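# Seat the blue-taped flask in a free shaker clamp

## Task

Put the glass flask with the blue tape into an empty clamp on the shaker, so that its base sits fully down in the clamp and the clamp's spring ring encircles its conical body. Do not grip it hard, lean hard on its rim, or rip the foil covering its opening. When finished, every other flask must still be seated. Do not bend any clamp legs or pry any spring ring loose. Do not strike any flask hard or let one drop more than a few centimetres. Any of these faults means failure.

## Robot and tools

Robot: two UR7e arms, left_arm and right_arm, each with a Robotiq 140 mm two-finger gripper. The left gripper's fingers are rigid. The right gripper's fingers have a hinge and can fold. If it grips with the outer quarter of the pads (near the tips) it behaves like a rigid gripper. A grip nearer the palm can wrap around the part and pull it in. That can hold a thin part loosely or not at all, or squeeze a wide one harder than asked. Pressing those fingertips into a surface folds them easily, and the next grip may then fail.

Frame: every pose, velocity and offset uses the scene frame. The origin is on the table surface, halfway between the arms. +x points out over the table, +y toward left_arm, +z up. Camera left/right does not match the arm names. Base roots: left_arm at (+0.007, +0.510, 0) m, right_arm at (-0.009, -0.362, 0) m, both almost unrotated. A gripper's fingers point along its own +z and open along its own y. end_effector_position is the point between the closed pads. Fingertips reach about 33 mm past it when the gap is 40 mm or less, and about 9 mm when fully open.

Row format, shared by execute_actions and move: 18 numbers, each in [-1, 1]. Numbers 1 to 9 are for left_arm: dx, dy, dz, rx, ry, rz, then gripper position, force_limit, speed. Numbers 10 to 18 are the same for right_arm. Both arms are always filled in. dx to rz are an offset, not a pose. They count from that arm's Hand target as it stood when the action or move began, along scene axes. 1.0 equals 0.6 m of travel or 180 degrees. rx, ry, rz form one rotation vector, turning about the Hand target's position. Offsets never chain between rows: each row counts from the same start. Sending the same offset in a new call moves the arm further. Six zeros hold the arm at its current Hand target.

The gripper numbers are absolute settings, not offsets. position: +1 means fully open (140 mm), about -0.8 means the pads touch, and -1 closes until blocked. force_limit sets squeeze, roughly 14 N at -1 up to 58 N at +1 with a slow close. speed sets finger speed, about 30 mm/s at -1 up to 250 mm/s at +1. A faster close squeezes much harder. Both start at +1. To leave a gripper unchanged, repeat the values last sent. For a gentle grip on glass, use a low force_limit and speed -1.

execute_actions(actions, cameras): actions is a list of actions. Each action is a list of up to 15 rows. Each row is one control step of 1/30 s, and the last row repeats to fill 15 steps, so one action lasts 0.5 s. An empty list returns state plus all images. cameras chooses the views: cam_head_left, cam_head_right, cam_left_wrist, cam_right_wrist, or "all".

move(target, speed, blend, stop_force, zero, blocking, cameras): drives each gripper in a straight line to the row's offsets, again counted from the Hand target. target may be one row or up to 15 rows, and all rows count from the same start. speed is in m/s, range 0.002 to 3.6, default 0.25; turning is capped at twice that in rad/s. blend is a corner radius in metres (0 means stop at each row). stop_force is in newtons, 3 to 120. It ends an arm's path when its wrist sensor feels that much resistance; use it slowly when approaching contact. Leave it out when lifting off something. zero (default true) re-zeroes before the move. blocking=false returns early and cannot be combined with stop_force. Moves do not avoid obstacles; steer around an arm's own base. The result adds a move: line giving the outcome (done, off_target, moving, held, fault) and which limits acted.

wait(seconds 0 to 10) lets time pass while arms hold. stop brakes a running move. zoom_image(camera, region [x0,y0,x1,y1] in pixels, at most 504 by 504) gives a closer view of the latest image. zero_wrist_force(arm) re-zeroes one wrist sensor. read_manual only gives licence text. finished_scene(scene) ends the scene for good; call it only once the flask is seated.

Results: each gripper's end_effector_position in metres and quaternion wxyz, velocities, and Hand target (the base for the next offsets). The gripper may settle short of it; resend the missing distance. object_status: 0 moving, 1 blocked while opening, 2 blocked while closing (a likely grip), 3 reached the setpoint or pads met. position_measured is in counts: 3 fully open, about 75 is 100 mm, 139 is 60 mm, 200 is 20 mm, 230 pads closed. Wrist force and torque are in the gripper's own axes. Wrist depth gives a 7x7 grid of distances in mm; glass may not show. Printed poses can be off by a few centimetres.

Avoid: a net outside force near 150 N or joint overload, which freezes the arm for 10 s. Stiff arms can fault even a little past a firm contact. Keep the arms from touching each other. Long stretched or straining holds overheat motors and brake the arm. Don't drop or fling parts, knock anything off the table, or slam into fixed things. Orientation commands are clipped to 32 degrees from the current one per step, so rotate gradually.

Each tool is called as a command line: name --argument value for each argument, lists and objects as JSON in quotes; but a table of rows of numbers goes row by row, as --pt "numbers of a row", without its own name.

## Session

execute_actions --actions '[]'

Scene clock: 0.00 s.
left_arm: end_effector_position=(+0.6789, +0.6086, +0.3035) position_measured=3 object_status=3 end_effector_quat_wxyz=(-0.022, +0.702, +0.533, +0.472) | right_arm: end_effector_position=(+0.4870, -0.4753, +0.2094) position_measured=3 object_status=3 end_effector_quat_wxyz=(-0.014, +0.813, +0.582, -0.028)
Joint positions: left_arm=[-0.432 -1.524 1.961 -2.587 -0.724 1.686] | right_arm=[-0.503 -1.518 1.677 -1.679 -1.607 1.433]
Joint velocities: within noise
Joint torques (N m): no reading
Wrist force (N): no reading
Wrist torque (N m): no reading
Wrist force, peak (N): no reading
Wrist depth (mm): cam_left_wrist=[1204 1371 1647 - - 912 - / 1114 1282 1614 1839 - - - / 1040 1192 1355 602 1108 - 755 / - 117 - 558 - 128 - / - 106 414 480 - - 94 / - 99 - - - - - / - 322 372 - - - -] | cam_right_wrist=[- 311 315 305 301 298 - / 468 - 330 - - 310 309 / 491 - 352 358 - 330 327 / 1275 122 369 358 368 133 - / - 109 - - 378 116 92 / - 1457 - - - - 94 / - 1530 - - - - -]
Hand target: left_arm +0.6789, +0.6086, +0.3035; -0.022, +0.702, +0.533, +0.472 | right_arm +0.4870, -0.4753, +0.2094; -0.014, +0.813, +0.582, -0.028
Tool commands: left_gripper/position=+1.0 left_gripper/force_limit=+1.0 left_gripper/speed=+1.0 right_gripper/position=+1.0 right_gripper/force_limit=+1.0 right_gripper/speed=+1.0
camera_calibration:
cam_left_wrist: T_world_to_cam=[[0.768671, -0.408571, 0.492153, -0.41482], [-0.20152, -0.884919, -0.41989, 0.799843], [0.607071, 0.223578, -0.762547, -0.170682], [0, 0, 0, 1]] pos_world=[0.583661, 0.576474, 0.409848]
cam_right_wrist: T_world_to_cam=[[0.950572, -0.309069, -0.0298119, -0.599382], [-0.278076, -0.890085, 0.36114, -0.360714], [-0.138152, -0.335, -0.932035, 0.249824], [0, 0, 0, 1]] pos_world=[0.503964, -0.422625, 0.345244]

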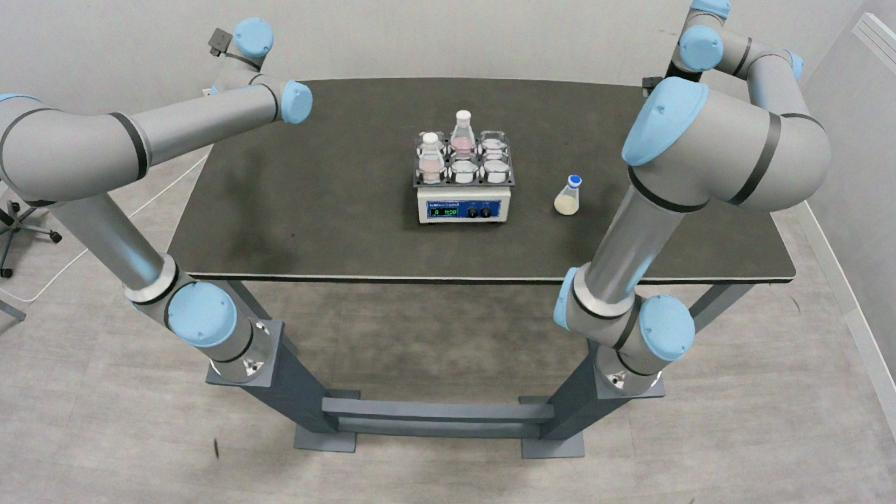

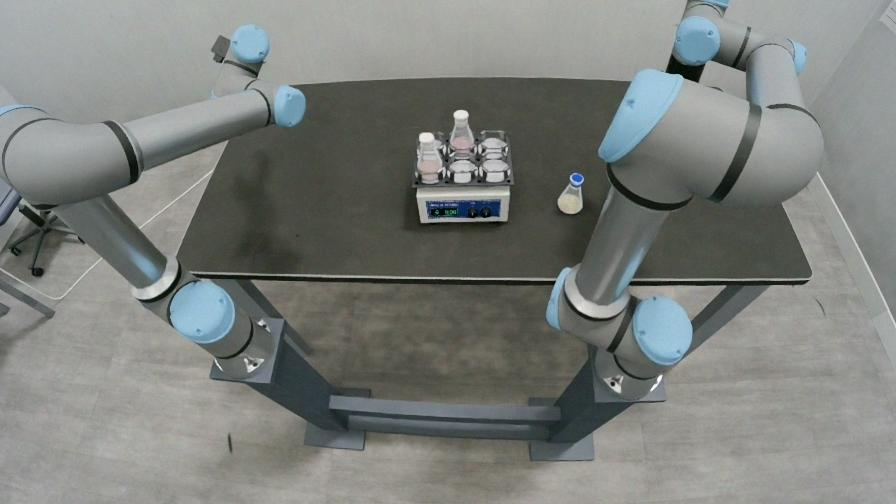

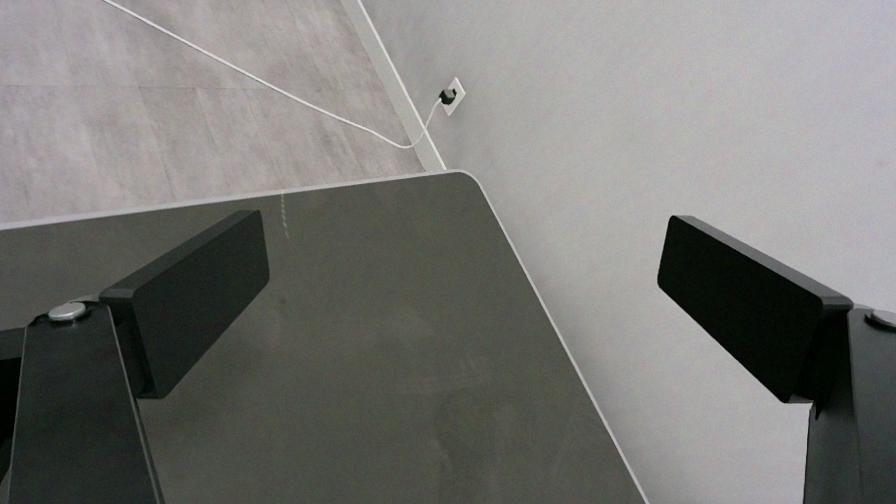

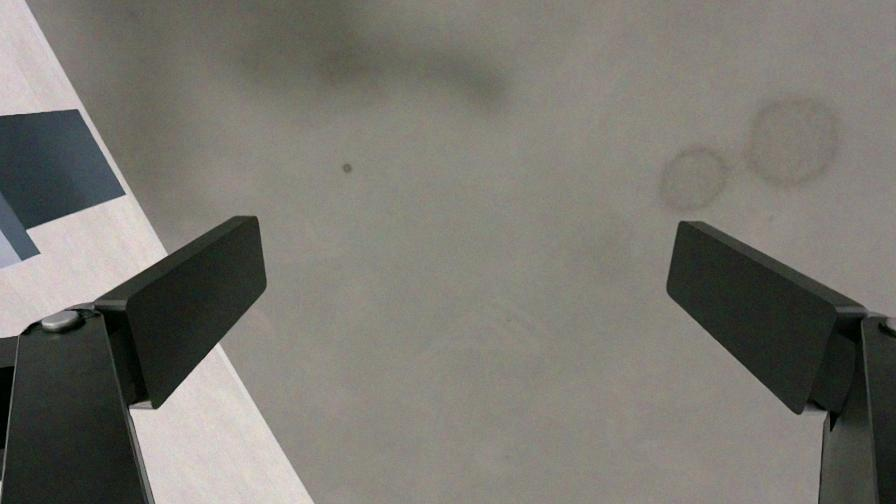

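move --pt "-0.382 -0.315 0.194 0.066 -0.034 -0.16 1 1 1 -0.13 0.06 0.2 0.168 -0.085 -0.0327 1 1 1" --pt "-0.665 -0.598 0.194 0.132 -0.068 -0.32 1 1 1 -0.262 0.125 0.285 0.336 -0.170 -0.0653 1 1 1" --speed 0.4 --blend '[0.06,0]' --cameras '["cam_head_left","cam_right_wrist","cam_left_wrist"]'

zoom_image --camera "cam_head_left" --region '[400, 95, 620, 235]'

Scene clock: 21.50 s.
left_arm: end_effector_position=(+0.2800, +0.2499, +0.4199) position_measured=3 object_status=3 end_effector_quat_wxyz=(+0.123, +0.799, +0.028, +0.588) | right_arm: end_effector_position=(+0.3298, -0.4003, +0.3803) position_measured=3 object_status=3 end_effector_quat_wxyz=(-0.272, +0.727, +0.419, +0.471) end_effector_velocity=(+0.000, +0.001, +0.001) end_effector_angular_velocity=(+0.004, -0.004, +0.001)
Joint positions: left_arm=[-2.369 -2.234 1.98 -0.21 -0.674 0.132] | right_arm=[-1.399 -1.867 1.807 -0.48 -0.914 0.352]
Joint velocities: left_arm=[within noise] | right_arm=[-0.001 0.001 0 0.006 0 -0.007]
Joint torques (N m): left_arm=[-15.79 9.8 -13.76 1.08 1.66 -0.13] | right_arm=[-8.76 -22.68 -22.97 1.45 3.92 -1.7]
Wrist force (N): left_arm=[0.2 0.5 0.3] | right_arm=[-2.0 -0.9 0.7]
Wrist torque (N m): left_arm=[0.06 -0.10 0.03] | right_arm=[-0.11 0.40 -0.15]
Wrist force, peak (N): left_arm=[0.6 1.1 3.6] | right_arm=[-2.7 -2.3 0.4]
Wrist depth (mm): cam_left_wrist=[- - 1310 - - - - / - 1268 - 1303 - - - / - - 902 - 1719 - - / - 117 760 - - 128 - / - 106 - 636 496 - 94 / - 478 - - 432 470 - / - - - - 465 569 -] | cam_right_wrist=[664 - 3265 2354 1855 - - / 676 2915 - - - 1345 - / 827 1928 609 571 - 1712 - / - 122 536 603 - 133 - / - 109 - 594 - 116 92 / - 1224 - - - - 94 / - 253 - - - 438 -]
Hand target: left_arm +0.2799, +0.2498, +0.4199; +0.123, +0.799, +0.028, +0.588 | right_arm +0.3298, -0.4003, +0.3804; -0.272, +0.727, +0.419, +0.471
Off the commanded pose: left_arm 0.000 m, 0 deg | right_arm 0.000 m, 0 deg.
move: done
camera_calibration:
cam_left_wrist: T_world_to_cam=[[-0.0899434, -0.962523, 0.255852, 0.165962], [-0.637258, -0.141803, -0.757492, 0.52891], [0.765384, -0.231175, -0.600621, 0.241806], [0, 0, 0, 1]] pos_world=[0.166905, 0.290643, 0.503416]
cam_right_wrist: T_world_to_cam=[[0.856006, -0.516439, 0.0233403, -0.493774], [-0.34186, -0.599352, -0.723815, 0.150713], [0.387795, 0.611611, -0.689599, 0.525899], [0, 0, 0, 1]] pos_world=[0.270256, -0.486319, 0.483273]
Images, in order (width x height): cam_head_left 896x504, cam_left_wrist 896x504, cam_right_wrist 896x504.

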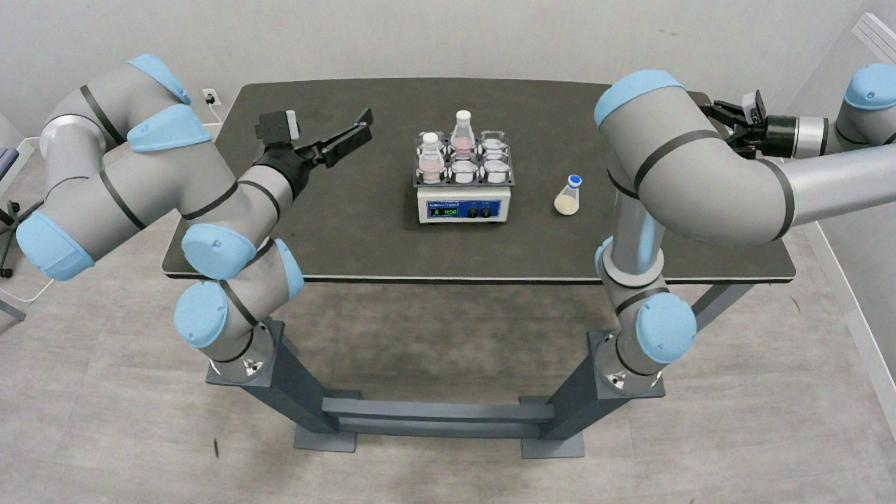

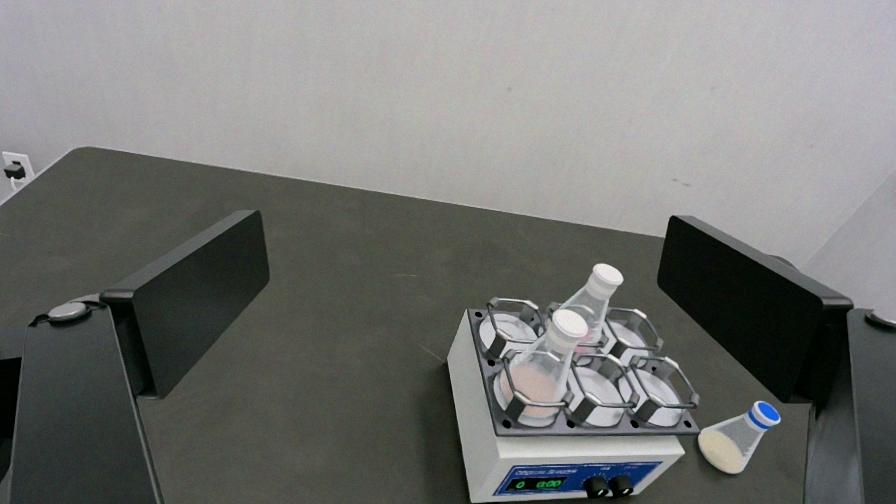

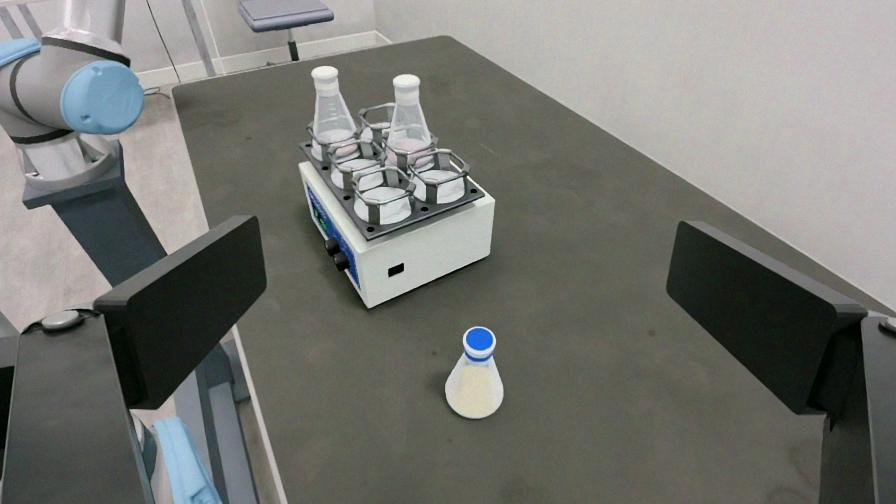

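Scaled by 2.291 from the camera's 896x504 image, which has a finer 1280x720 frame.

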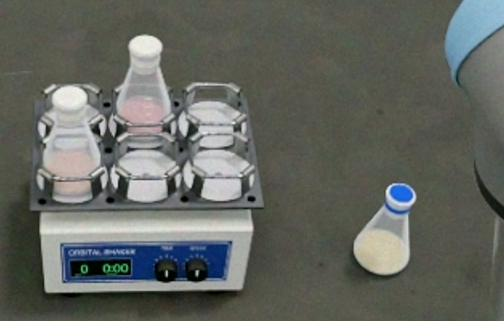

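move --target '[0.033,-0.633,-0.2,0.066,-0.034,-0.16,1,1,1,0,0,0,0,0,0,1,1,1]' --speed 0.3 --cameras '["cam_left_wrist","cam_right_wrist"]'

zoom_image --camera "cam_left_wrist" --region '[300, 150, 700, 450]'

Scene clock: 28.77 s.
left_arm: end_effector_position=(+0.2998, -0.1300, +0.2999) position_measured=3 object_status=3 end_effector_quat_wxyz=(+0.183, +0.757, -0.238, +0.580) | right_arm: end_effector_position=(+0.3298, -0.4003, +0.3804) position_measured=3 object_status=3 end_effector_quat_wxyz=(-0.272, +0.727, +0.419, +0.471)
Joint positions: left_arm=[-1.767 -1.297 2.071 -3.334 -0.493 2.615] | right_arm=[-1.399 -1.867 1.807 -0.48 -0.914 0.351]
Joint torques (N m): left_arm=[-15.43 -30.67 -11.08 -4.57 -0.89 1.5] | right_arm=[-10.81 4.37 -10.93 -1.28 2.95 -1.82]
Wrist force (N): left_arm=[0.1 0.1 0.6] | right_arm=[-2.1 -0.9 0.8]
Wrist torque (N m): left_arm=[-0.02 -0.10 -0.11] | right_arm=[-0.13 0.42 -0.13]
Wrist force, peak (N): left_arm=[1.0 2.6 2.7] | right_arm=[-2.3 -1.1 1.1]
Wrist depth (mm): cam_left_wrist=[1018 - - - 1797 1492 1348 / 1018 - 1395 - 1647 - 1275 / - 821 898 - - - - / - 124 686 - - 128 680 / - 106 299 - - - 94 / - 249 283 433 - - - / - - 296 381 - - -] | cam_right_wrist=[345 382 3498 - - - 1055 / 317 396 564 - - - - / 284 303 597 539 - 1383 - / 1827 123 550 593 - 142 - / - 109 - 602 - 116 92 / - 1051 523 - - - 94 / - 250 - - - - -]
Hand target: left_arm +0.2997, -0.1300, +0.2999; +0.183, +0.757, -0.238, +0.580 | right_arm +0.3298, -0.4003, +0.3804; -0.272, +0.727, +0.419, +0.471
Off the commanded pose: left_arm 0.000 m, 0 deg | right_arm 0.000 m, 0 deg.
move: done
camera_calibration:
cam_left_wrist: T_world_to_cam=[[-0.566383, -0.823604, 0.0297789, 0.0614687], [-0.505959, 0.318966, -0.801415, 0.430481], [0.65055, -0.468975, -0.597367, 0.0693506], [0, 0, 0, 1]] pos_world=[0.207505, -0.0541593, 0.384591]
cam_right_wrist: T_world_to_cam=[[0.855938, -0.516549, 0.0233843, -0.493831], [-0.341804, -0.599156, -0.724004, 0.150884], [0.387995, 0.61171, -0.689399, 0.525796], [0, 0, 0, 1]] pos_world=[0.270255, -0.486319, 0.483272]
Images, in order (width x height): cam_left_wrist 896x504, cam_right_wrist 896x504.

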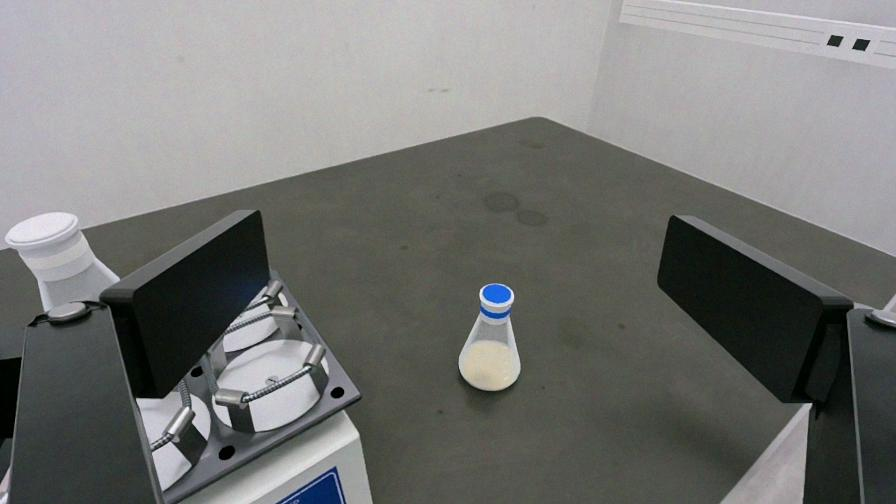

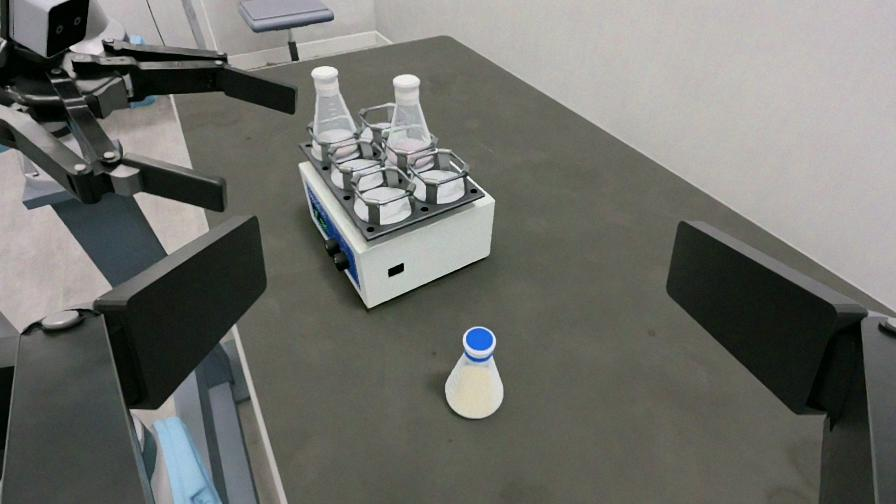

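Scaled by 1.260 from the camera's 896x504 image, which has a finer 1280x720 frame.

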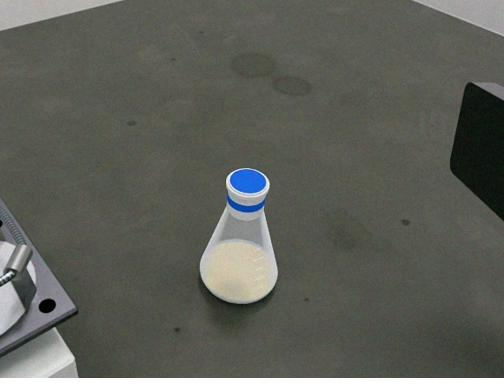

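move --target '[0.067,-0.14,-0.353,0,0,0,0.2,-1,0,0,0,0,0,0,0,1,1,1]' --speed 0.25 --cameras '["cam_left_wrist","cam_right_wrist","cam_head_left"]'

zoom_image --camera "cam_right_wrist" --region '[280, 230, 580, 430]'

Scene clock: 33.33 s.
left_arm: end_effector_position=(+0.3400, -0.2139, +0.0880) position_measured=104 object_status=3 end_effector_quat_wxyz=(+0.183, +0.757, -0.238, +0.580) | right_arm: end_effector_position=(+0.3298, -0.4003, +0.3804) position_measured=3 object_status=3 end_effector_quat_wxyz=(-0.272, +0.727, +0.419, +0.471)
Joint positions: left_arm=[-1.664 -0.697 1.823 -3.775 -0.582 2.719] | right_arm=[-1.399 -1.867 1.807 -0.48 -0.914 0.351]
Joint torques (N m): left_arm=[-16.25 -42.03 -16.74 -3.48 1.9 -1.75] | right_arm=[-10.4 4.19 -12.35 -0.85 2.38 -1.68]
Wrist force (N): left_arm=[0.0 0.3 0.9] | right_arm=[-1.8 -0.7 0.9]
Wrist torque (N m): left_arm=[0.04 -0.12 -0.11] | right_arm=[-0.07 0.36 -0.13]
Wrist force, peak (N): left_arm=[-2.9 1.0 2.6] | right_arm=[-2.1 -0.9 1.4]
Wrist depth (mm): cam_left_wrist=[- 1068 1216 - 2081 - - / - - - 213 - 555 - / 365 - 367 347 - 391 405 / 166 - 118 279 139 104 282 / - 82 106 - - - - / - - - 199 - - - / - - 172 184 - - -] | cam_right_wrist=[612 2814 5694 - - - - / 735 2691 - - - 1275 1218 / 795 2186 606 564 - - - / 405 122 536 556 - 133 - / - 109 474 - - 123 92 / - 405 407 - - 521 94 / - 251 436 436 - - -]
Hand target: left_arm +0.3399, -0.2140, +0.0881; +0.183, +0.757, -0.238, +0.580 | right_arm +0.3298, -0.4003, +0.3804; -0.272, +0.727, +0.419, +0.471
Off the commanded pose: left_arm 0.000 m, 0 deg | right_arm 0.000 m, 0 deg.
move: done
camera_calibration:
cam_left_wrist: T_world_to_cam=[[-0.566433, -0.823583, 0.0294151, 0.0214967], [-0.505922, 0.319337, -0.801291, 0.307946], [0.650536, -0.468759, -0.597552, -0.122717], [0, 0, 0, 1]] pos_world=[0.247805, -0.138159, 0.172792]
cam_right_wrist: T_world_to_cam=[[0.855938, -0.516549, 0.0233843, -0.493831], [-0.341804, -0.599156, -0.724004, 0.150884], [0.387995, 0.61171, -0.689399, 0.525796], [0, 0, 0, 1]] pos_world=[0.270255, -0.486319, 0.483272]
Images, in order (width x height): cam_head_left 896x504, cam_left_wrist 896x504, cam_right_wrist 896x504.

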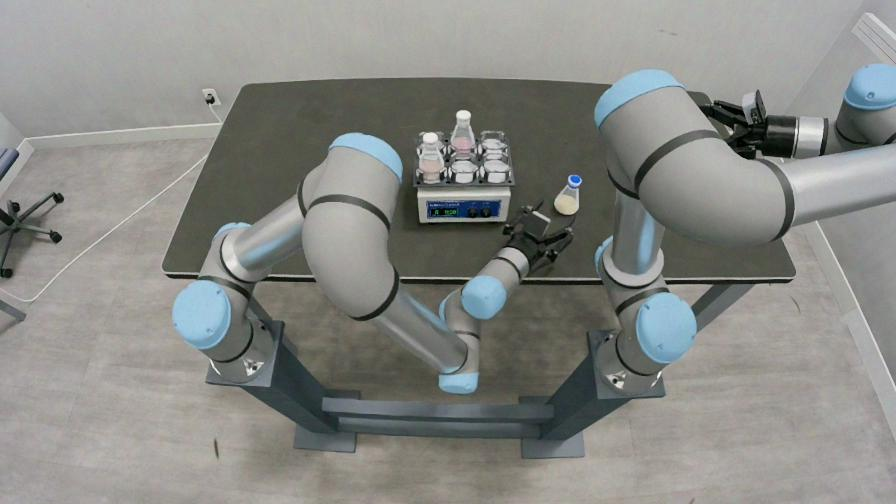

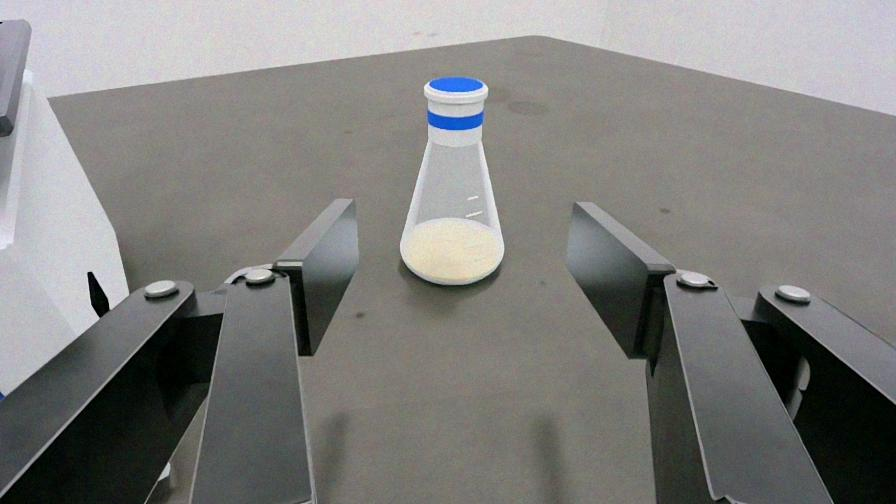

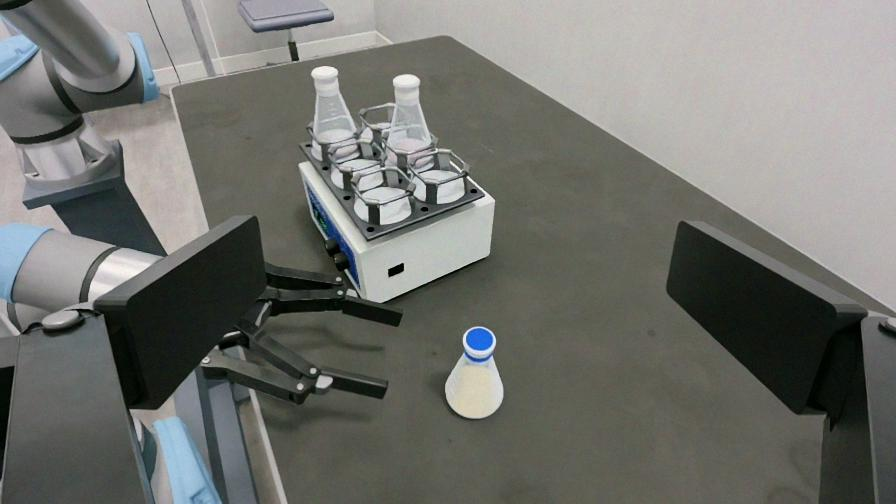

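Scaled by 1.680 from the camera's 896x504 image, which has a finer 1280x720 frame.

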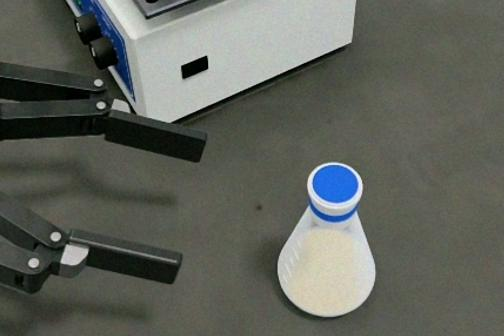

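move --target '[0.1193,-0.0765,0,0,0,0,0.2,-1,0,0,0,0,0,0,0,1,1,1]' --speed 0.12 --cameras '["cam_left_wrist","cam_right_wrist"]'

zoom_image --camera "cam_right_wrist" --region '[330, 270, 580, 440]'

Scene clock: 37.43 s.
left_arm: end_effector_position=(+0.4115, -0.2598, +0.0880) position_measured=104 object_status=3 end_effector_quat_wxyz=(+0.183, +0.757, -0.238, +0.580) | right_arm: end_effector_position=(+0.3298, -0.4003, +0.3804) position_measured=3 object_status=3 end_effector_quat_wxyz=(-0.272, +0.727, +0.419, +0.471)
Joint positions: left_arm=[-1.537 -0.611 1.603 -3.716 -0.696 2.812] | right_arm=[-1.399 -1.867 1.807 -0.48 -0.914 0.351]
Joint torques (N m): left_arm=[-8.33 -52.65 -19.6 -3.67 0.14 -0.9] | right_arm=[-10.66 5.6 -13.22 -0.14 1.75 -1.6]
Wrist force (N): left_arm=[0.4 0.5 0.8] | right_arm=[-1.8 -1.0 1.0]
Wrist torque (N m): left_arm=[0.05 -0.20 -0.04] | right_arm=[-0.12 0.35 -0.13]
Wrist force, peak (N): left_arm=[0.8 0.4 2.3] | right_arm=[-2.3 -1.0 1.0]
Wrist depth (mm): cam_left_wrist=[- 1045 - - - - - / 483 - 535 550 - 554 - / 397 362 380 148 - - - / - 278 130 260 135 - - / - 82 218 250 - - - / - - - 192 - - - / - - - 182 - - -] | cam_right_wrist=[591 2605 2524 - - 1172 - / 740 2424 - - - - - / 782 2040 618 550 - - 1150 / 445 122 479 582 - 142 - / - 109 416 464 - 115 92 / - 972 430 402 - 521 94 / - 252 - - - - -]
Hand target: left_arm +0.4115, -0.2599, +0.0881; +0.183, +0.757, -0.238, +0.580 | right_arm +0.3298, -0.4003, +0.3804; -0.272, +0.727, +0.419, +0.471
Off the commanded pose: left_arm 0.000 m, 0 deg | right_arm 0.000 m, 0 deg.
move: done
camera_calibration:
cam_left_wrist: T_world_to_cam=[[-0.566353, -0.823633, 0.0295494, 0.0241391], [-0.505962, 0.319165, -0.801334, 0.358685], [0.650574, -0.468789, -0.597487, -0.190835], [0, 0, 0, 1]] pos_world=[0.319305, -0.184059, 0.172692]
cam_right_wrist: T_world_to_cam=[[0.855938, -0.516549, 0.0233843, -0.493831], [-0.341804, -0.599156, -0.724004, 0.150884], [0.387995, 0.61171, -0.689399, 0.525796], [0, 0, 0, 1]] pos_world=[0.270255, -0.486319, 0.483272]
Images, in order (width x height): cam_left_wrist 896x504, cam_right_wrist 896x504.

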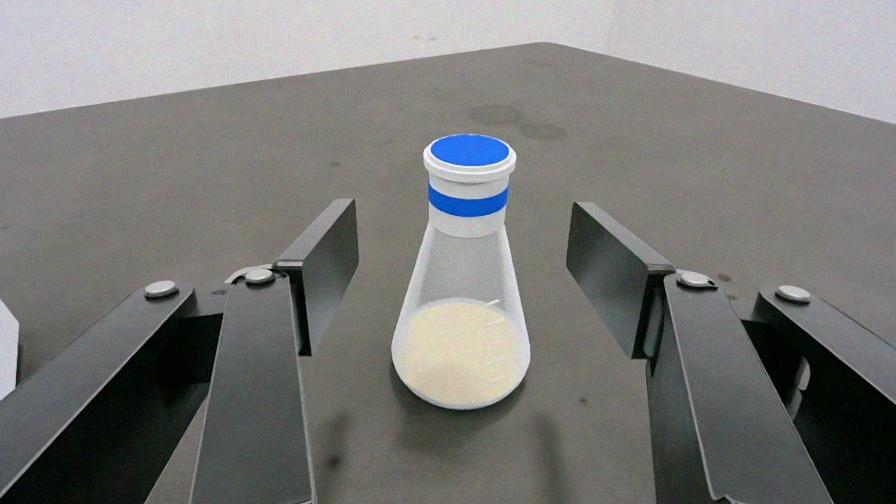

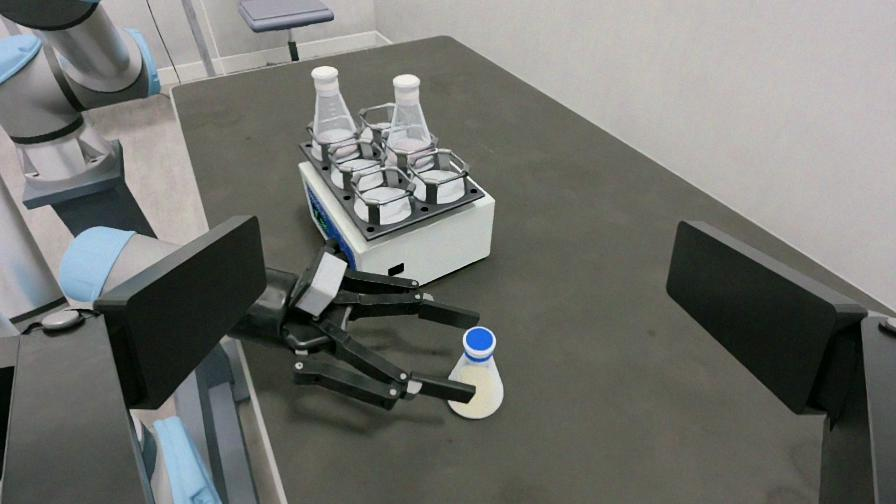

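Scaled by 2.016 from the camera's 896x504 image, which has a finer 1280x720 frame.

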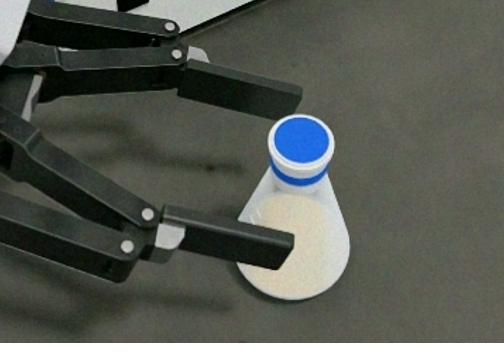

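move --target '[0.0342,-0.0239,0,0,0,0,0.2,-1,0,0,0,0,0,0,0,1,1,1]' --speed 0.06 --stop_force 8 --cameras '["cam_left_wrist","cam_right_wrist"]'

Scene clock: 44.73 s.
left_arm: end_effector_position=(+0.4320, -0.2742, +0.0881) position_measured=104 object_status=3 end_effector_quat_wxyz=(+0.183, +0.757, -0.238, +0.580) | right_arm: end_effector_position=(+0.3298, -0.4003, +0.3804) position_measured=3 object_status=3 end_effector_quat_wxyz=(-0.272, +0.727, +0.419, +0.471)
Joint positions: left_arm=[-1.505 -0.581 1.53 -3.687 -0.725 2.832] | right_arm=[-1.399 -1.867 1.807 -0.48 -0.914 0.351]
Joint torques (N m): left_arm=[-15.35 -59.56 -20.5 -4.5 1.55 -1.67] | right_arm=[-9.71 5.27 -13.06 0.37 0.89 -1.4]
Wrist force (N): left_arm=[0.5 0.2 0.6] | right_arm=[-1.8 -1.0 1.0]
Wrist torque (N m): left_arm=[0.01 -0.21 -0.14] | right_arm=[-0.13 0.35 -0.13]
Wrist force, peak (N): left_arm=[0.5 0.0 1.6] | right_arm=[-2.1 -1.3 1.1]
Wrist depth (mm): cam_left_wrist=[- - 1192 - - 1363 - / 479 461 - - - - - / 391 364 - 131 356 - 371 / - - 118 131 139 - - / - 82 218 235 - - - / - - - - - - - / - - - - 177 - -] | cam_right_wrist=[586 3061 3498 - - - 1042 / 740 1118 - 999 - - 1093 / 780 1841 565 556 - - - / 423 123 475 591 - 142 682 / - 109 416 488 - 116 92 / - 1200 - 421 - - 94 / - 253 - - - - -]
Hand target: left_arm +0.4320, -0.2742, +0.0881; +0.183, +0.757, -0.238, +0.580 | right_arm +0.3298, -0.4003, +0.3804; -0.272, +0.727, +0.419, +0.471
Off the commanded pose: left_arm 0.000 m, 0 deg | right_arm 0.000 m, 0 deg.
move: done
camera_calibration:
cam_left_wrist: T_world_to_cam=[[-0.566568, -0.823484, 0.0295663, 0.0239865], [-0.505873, 0.319276, -0.801346, 0.373727], [0.650456, -0.468974, -0.59747, -0.210862], [0, 0, 0, 1]] pos_world=[0.339805, -0.198459, 0.172792]
cam_right_wrist: T_world_to_cam=[[0.855938, -0.516549, 0.0233843, -0.493831], [-0.341804, -0.599156, -0.724004, 0.150884], [0.387995, 0.61171, -0.689399, 0.525796], [0, 0, 0, 1]] pos_world=[0.270255, -0.486319, 0.483272]
Images, in order (width x height): cam_left_wrist 896x504, cam_right_wrist 896x504.

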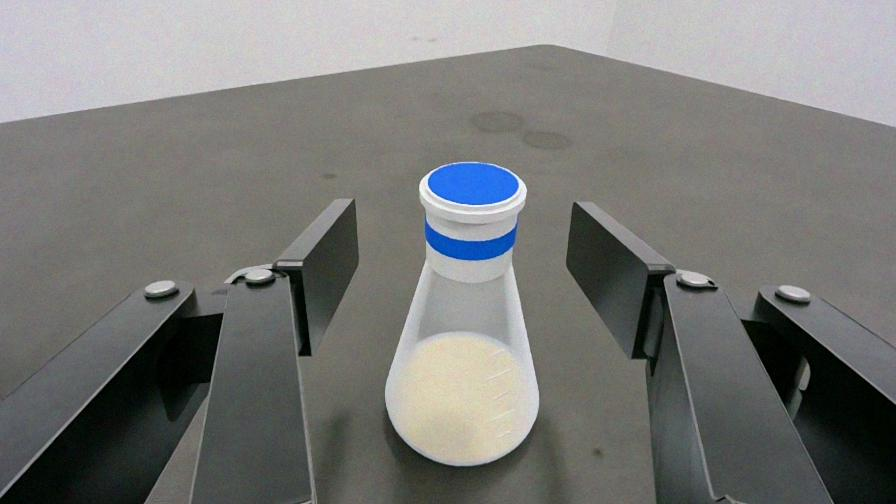

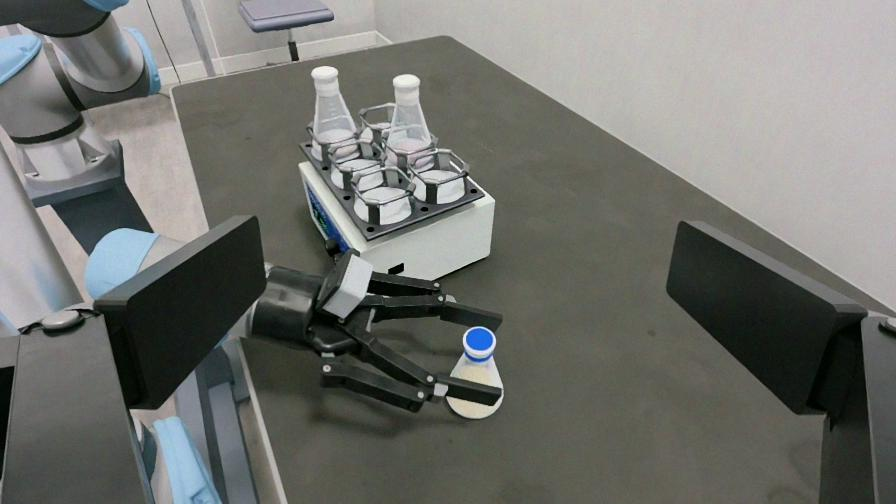

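Good. Close gently.

move --target '[0,0,0,0,0,0,-1,-1,-1,0,0,0,0,0,0,1,1,1]' --cameras '["cam_left_wrist"]'

move --target '[0,0,0.1,0,0,0,-1,-1,-1,0,0,0,0,0,0,1,1,1]' --speed 0.06 --cameras '["cam_left_wrist","cam_right_wrist"]'

Scene clock: 47.30 s.
left_arm: end_effector_position=(+0.4320, -0.2742, +0.0881) position_measured=179 object_status=0 end_effector_quat_wxyz=(+0.183, +0.757, -0.238, +0.580) | right_arm: end_effector_position=(+0.3298, -0.4003, +0.3804) position_measured=3 object_status=3 end_effector_quat_wxyz=(-0.272, +0.727, +0.419, +0.471)
Joint positions: left_arm=[-1.505 -0.581 1.53 -3.687 -0.725 2.832] | right_arm=[-1.399 -1.867 1.807 -0.48 -0.914 0.351]
Joint torques (N m): left_arm=[-14.81 -59.69 -19.75 -4.35 0.89 -1.47] | right_arm=[-9.72 3.92 -12.76 0.62 0.48 -1.26]
Wrist force (N): left_arm=[-0.4 0.2 0.9] | right_arm=[-2.0 -0.9 1.1]
Wrist torque (N m): left_arm=[0.00 -0.18 -0.14] | right_arm=[-0.12 0.39 -0.13]
Wrist force, peak (N): left_arm=[-0.5 0.2 1.0] | right_arm=[-2.3 -1.2 1.1]
Wrist depth (mm): cam_left_wrist=[- - - 1446 773 1482 1325 / 938 - 573 - 544 544 1275 / 367 - - 131 380 380 384 / 294 298 285 129 291 310 302 / - - 83 245 - - 239 / - - - - - - - / - - - 167 - - -] | cam_right_wrist=[587 2288 2267 - - - - / 747 2040 1055 - - - - / 787 2186 602 563 - 1338 1160 / 428 122 513 589 - 142 1194 / - 109 418 451 - 116 92 / - 1033 476 438 - - 94 / - 250 - - 447 - -]
Hand target: left_arm +0.4320, -0.2742, +0.0881; +0.183, +0.757, -0.238, +0.580 | right_arm +0.3298, -0.4003, +0.3804; -0.272, +0.727, +0.419, +0.471
Off the commanded pose: left_arm 0.000 m, 0 deg | right_arm 0.000 m, 0 deg.
move: done
camera_calibration:
cam_left_wrist: T_world_to_cam=[[-0.566568, -0.823484, 0.0295663, 0.0239865], [-0.505873, 0.319276, -0.801346, 0.373727], [0.650456, -0.468974, -0.59747, -0.210862], [0, 0, 0, 1]] pos_world=[0.339805, -0.198459, 0.172792]
Images, in order (width x height): cam_left_wrist 896x504.

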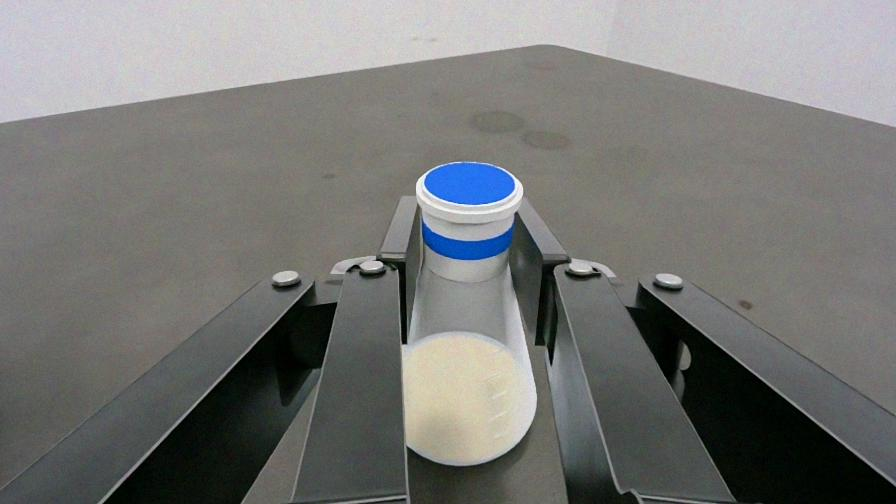

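Scene clock: 48.60 s.
left_arm: end_effector_position=(+0.4320, -0.2742, +0.1480) position_measured=179 object_status=2 end_effector_quat_wxyz=(+0.183, +0.757, -0.238, +0.580) end_effector_velocity=(+0.000, +0.000, -0.001) end_effector_angular_velocity=(-0.004, +0.001, +0.000) | right_arm: end_effector_position=(+0.3298, -0.4003, +0.3804) position_measured=3 object_status=3 end_effector_quat_wxyz=(-0.272, +0.727, +0.419, +0.471)
Joint positions: left_arm=[-1.505 -0.692 1.55 -3.596 -0.725 2.832] | right_arm=[-1.399 -1.867 1.807 -0.48 -0.914 0.351]
Joint velocities: left_arm=[0 0.003 0 -0.006 0 -0.001] | right_arm=[within noise]
Joint torques (N m): left_arm=[-9.62 -47.07 -16.33 -4.59 0.38 -1.45] | right_arm=[-8.37 5.35 -13.65 0.84 0.15 -1.22]
Wrist force (N): left_arm=[-0.6 0.2 0.7] | right_arm=[-2.1 -1.1 0.9]
Wrist torque (N m): left_arm=[0.00 -0.14 -0.14] | right_arm=[-0.16 0.43 -0.13]
Wrist force, peak (N): left_arm=[-1.5 0.2 1.1] | right_arm=[-2.2 -1.0 1.0]
Wrist depth (mm): cam_left_wrist=[- - - - - - - / - - 1151 - - - 1355 / - - - 131 499 - - / - 395 113 129 137 - 399 / - - 83 304 - - 327 / - - - - - - - / - - - 226 - - -] | cam_right_wrist=[665 2401 3180 - 1712 1160 1069 / 749 2148 968 - 1550 - 1128 / 768 2473 602 579 - 827 - / 345 127 380 560 708 133 - / - 109 373 397 583 116 92 / - 979 - - 541 - 94 / - 252 470 - - - -]
Hand target: left_arm +0.4320, -0.2742, +0.1481; +0.183, +0.757, -0.238, +0.580 | right_arm +0.3298, -0.4003, +0.3804; -0.272, +0.727, +0.419, +0.471
Off the commanded pose: left_arm 0.000 m, 0 deg | right_arm 0.000 m, 0 deg.
move: done
camera_calibration:
cam_left_wrist: T_world_to_cam=[[-0.566593, -0.823474, 0.0293837, 0.0222689], [-0.505854, 0.319462, -0.801284, 0.421745], [0.650449, -0.468866, -0.597562, -0.175028], [0, 0, 0, 1]] pos_world=[0.339805, -0.198458, 0.232692]
cam_right_wrist: T_world_to_cam=[[0.855938, -0.516549, 0.0233843, -0.493831], [-0.341804, -0.599156, -0.724004, 0.150884], [0.387995, 0.61171, -0.689399, 0.525796], [0, 0, 0, 1]] pos_world=[0.270255, -0.486319, 0.483272]
Images, in order (width x height): cam_left_wrist 896x504, cam_right_wrist 896x504.

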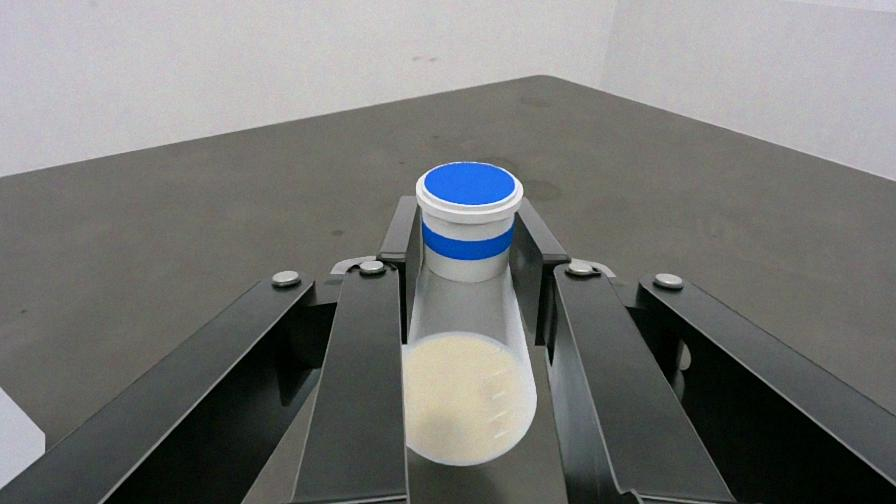

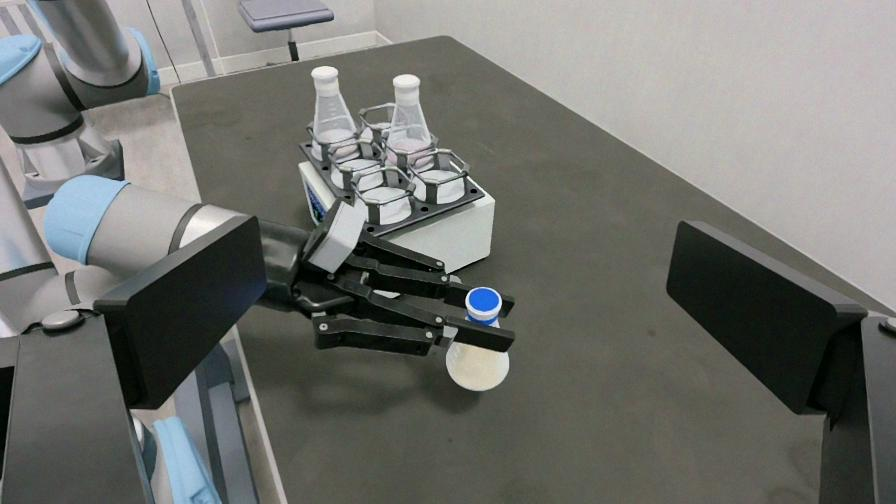

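zoom_image --camera "cam_right_wrist" --region '[290, 55, 510, 250]'

Scaled by 2.291 from the camera's 896x504 image, which has a finer 1280x720 frame.

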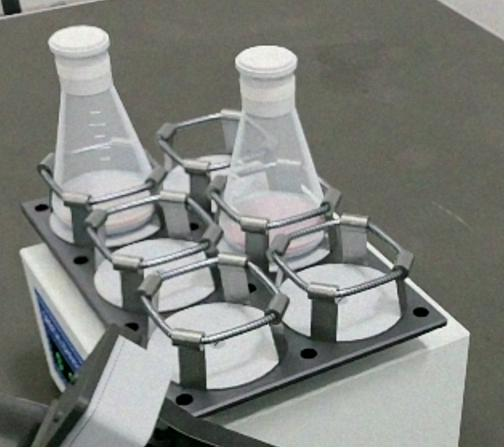

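move --pt "0 0 0.25 0 0 0 -1 -1 -1 0 0 0 0 0 0 1 1 1" --pt "-0.0017 0.33 0.25 0 0 0 -1 -1 -1 0 0 0 0 0 0 1 1 1" --speed 0.1 --blend '[0.05,0]' --cameras '["cam_left_wrist","cam_right_wrist"]'

zoom_image --camera "cam_right_wrist" --region '[280, 50, 500, 250]'

Scene clock: 58.00 s.
left_arm: end_effector_position=(+0.4311, -0.0762, +0.2981) position_measured=179 object_status=2 end_effector_quat_wxyz=(+0.183, +0.757, -0.238, +0.580) | right_arm: end_effector_position=(+0.3298, -0.4003, +0.3804) position_measured=3 object_status=3 end_effector_quat_wxyz=(-0.272, +0.727, +0.419, +0.471)
Joint positions: left_arm=[-1.473 -1.283 2.09 -3.559 -0.755 2.85] | right_arm=[-1.399 -1.867 1.807 -0.48 -0.914 0.351]
Joint torques (N m): left_arm=[-14.33 -34.72 -9.97 -2.29 2.33 -1.15] | right_arm=[-9.02 5.46 -13.56 1.52 -1.09 -1.02]
Wrist force (N): left_arm=[-0.5 0.4 0.8] | right_arm=[-2.0 -1.0 0.8]
Wrist torque (N m): left_arm=[0.04 -0.19 -0.18] | right_arm=[-0.14 0.41 -0.13]
Wrist force, peak (N): left_arm=[-2.3 0.5 1.3] | right_arm=[-2.4 -0.9 0.9]
Wrist depth (mm): cam_left_wrist=[- - - - - 1797 1355 / - 968 - - - - - / 1045 - 1333 131 - 780 1520 / - - - 129 116 634 - / - - 83 - - - - / - - - - - - - / - - - 233 - - -] | cam_right_wrist=[401 384 433 - - 1249 - / 480 1020 413 - - - - / 787 1975 626 563 - - 1103 / 1749 122 555 587 - 133 1160 / - 109 - - - 116 92 / - 1046 - - - - 94 / - 255 448 - - - -]
Hand target: left_arm +0.4310, -0.0762, +0.2981; +0.183, +0.757, -0.238, +0.580 | right_arm +0.3298, -0.4003, +0.3804; -0.272, +0.727, +0.419, +0.471
Off the commanded pose: left_arm 0.000 m, 0 deg | right_arm 0.000 m, 0 deg.
move: done
camera_calibration:
cam_left_wrist: T_world_to_cam=[[-0.566408, -0.823594, 0.0295977, 0.18025], [-0.505941, 0.319151, -0.801353, 0.478364], [0.650543, -0.468867, -0.59746, 0.00801521], [0, 0, 0, 1]] pos_world=[0.338905, -0.000459136, 0.382792]
cam_right_wrist: T_world_to_cam=[[0.855938, -0.516549, 0.0233843, -0.493831], [-0.341804, -0.599156, -0.724004, 0.150884], [0.387995, 0.61171, -0.689399, 0.525796], [0, 0, 0, 1]] pos_world=[0.270255, -0.486319, 0.483272]
Images, in order (width x height): cam_left_wrist 896x504, cam_right_wrist 896x504.

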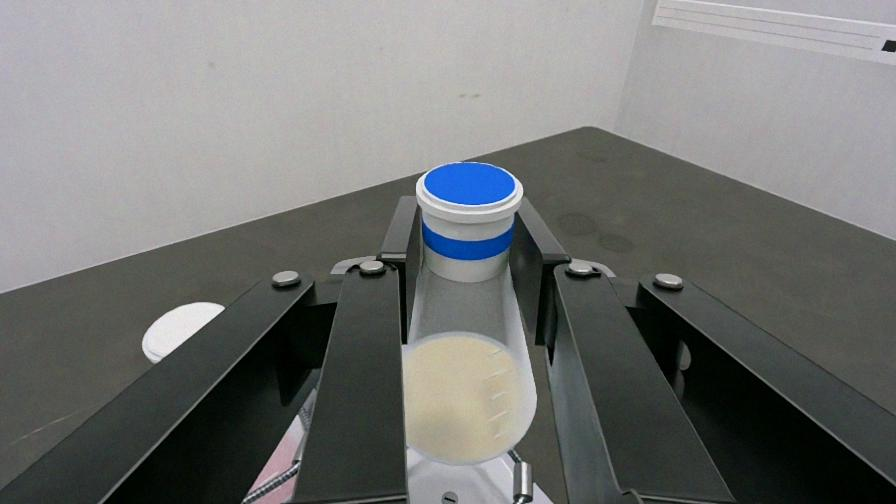

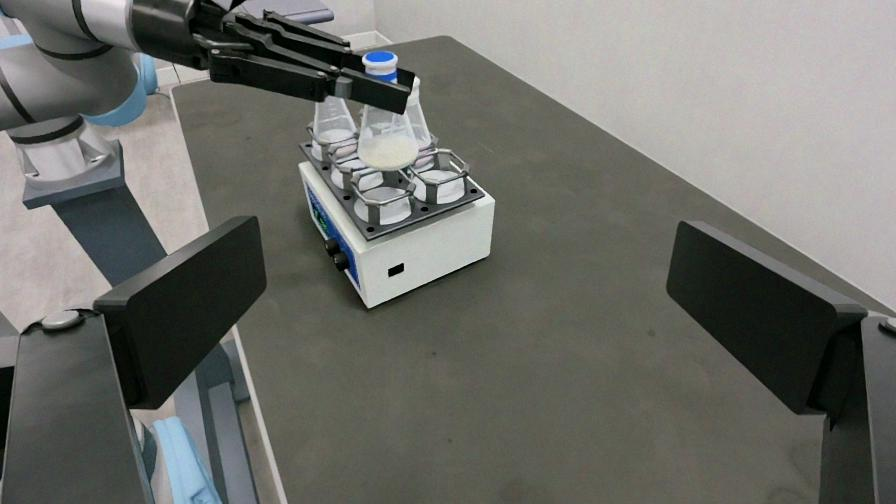

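Scaled by 2.291 from the camera's 896x504 image, which has a finer 1280x720 frame.

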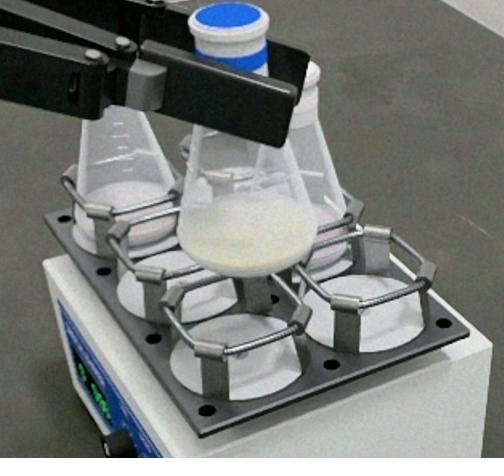

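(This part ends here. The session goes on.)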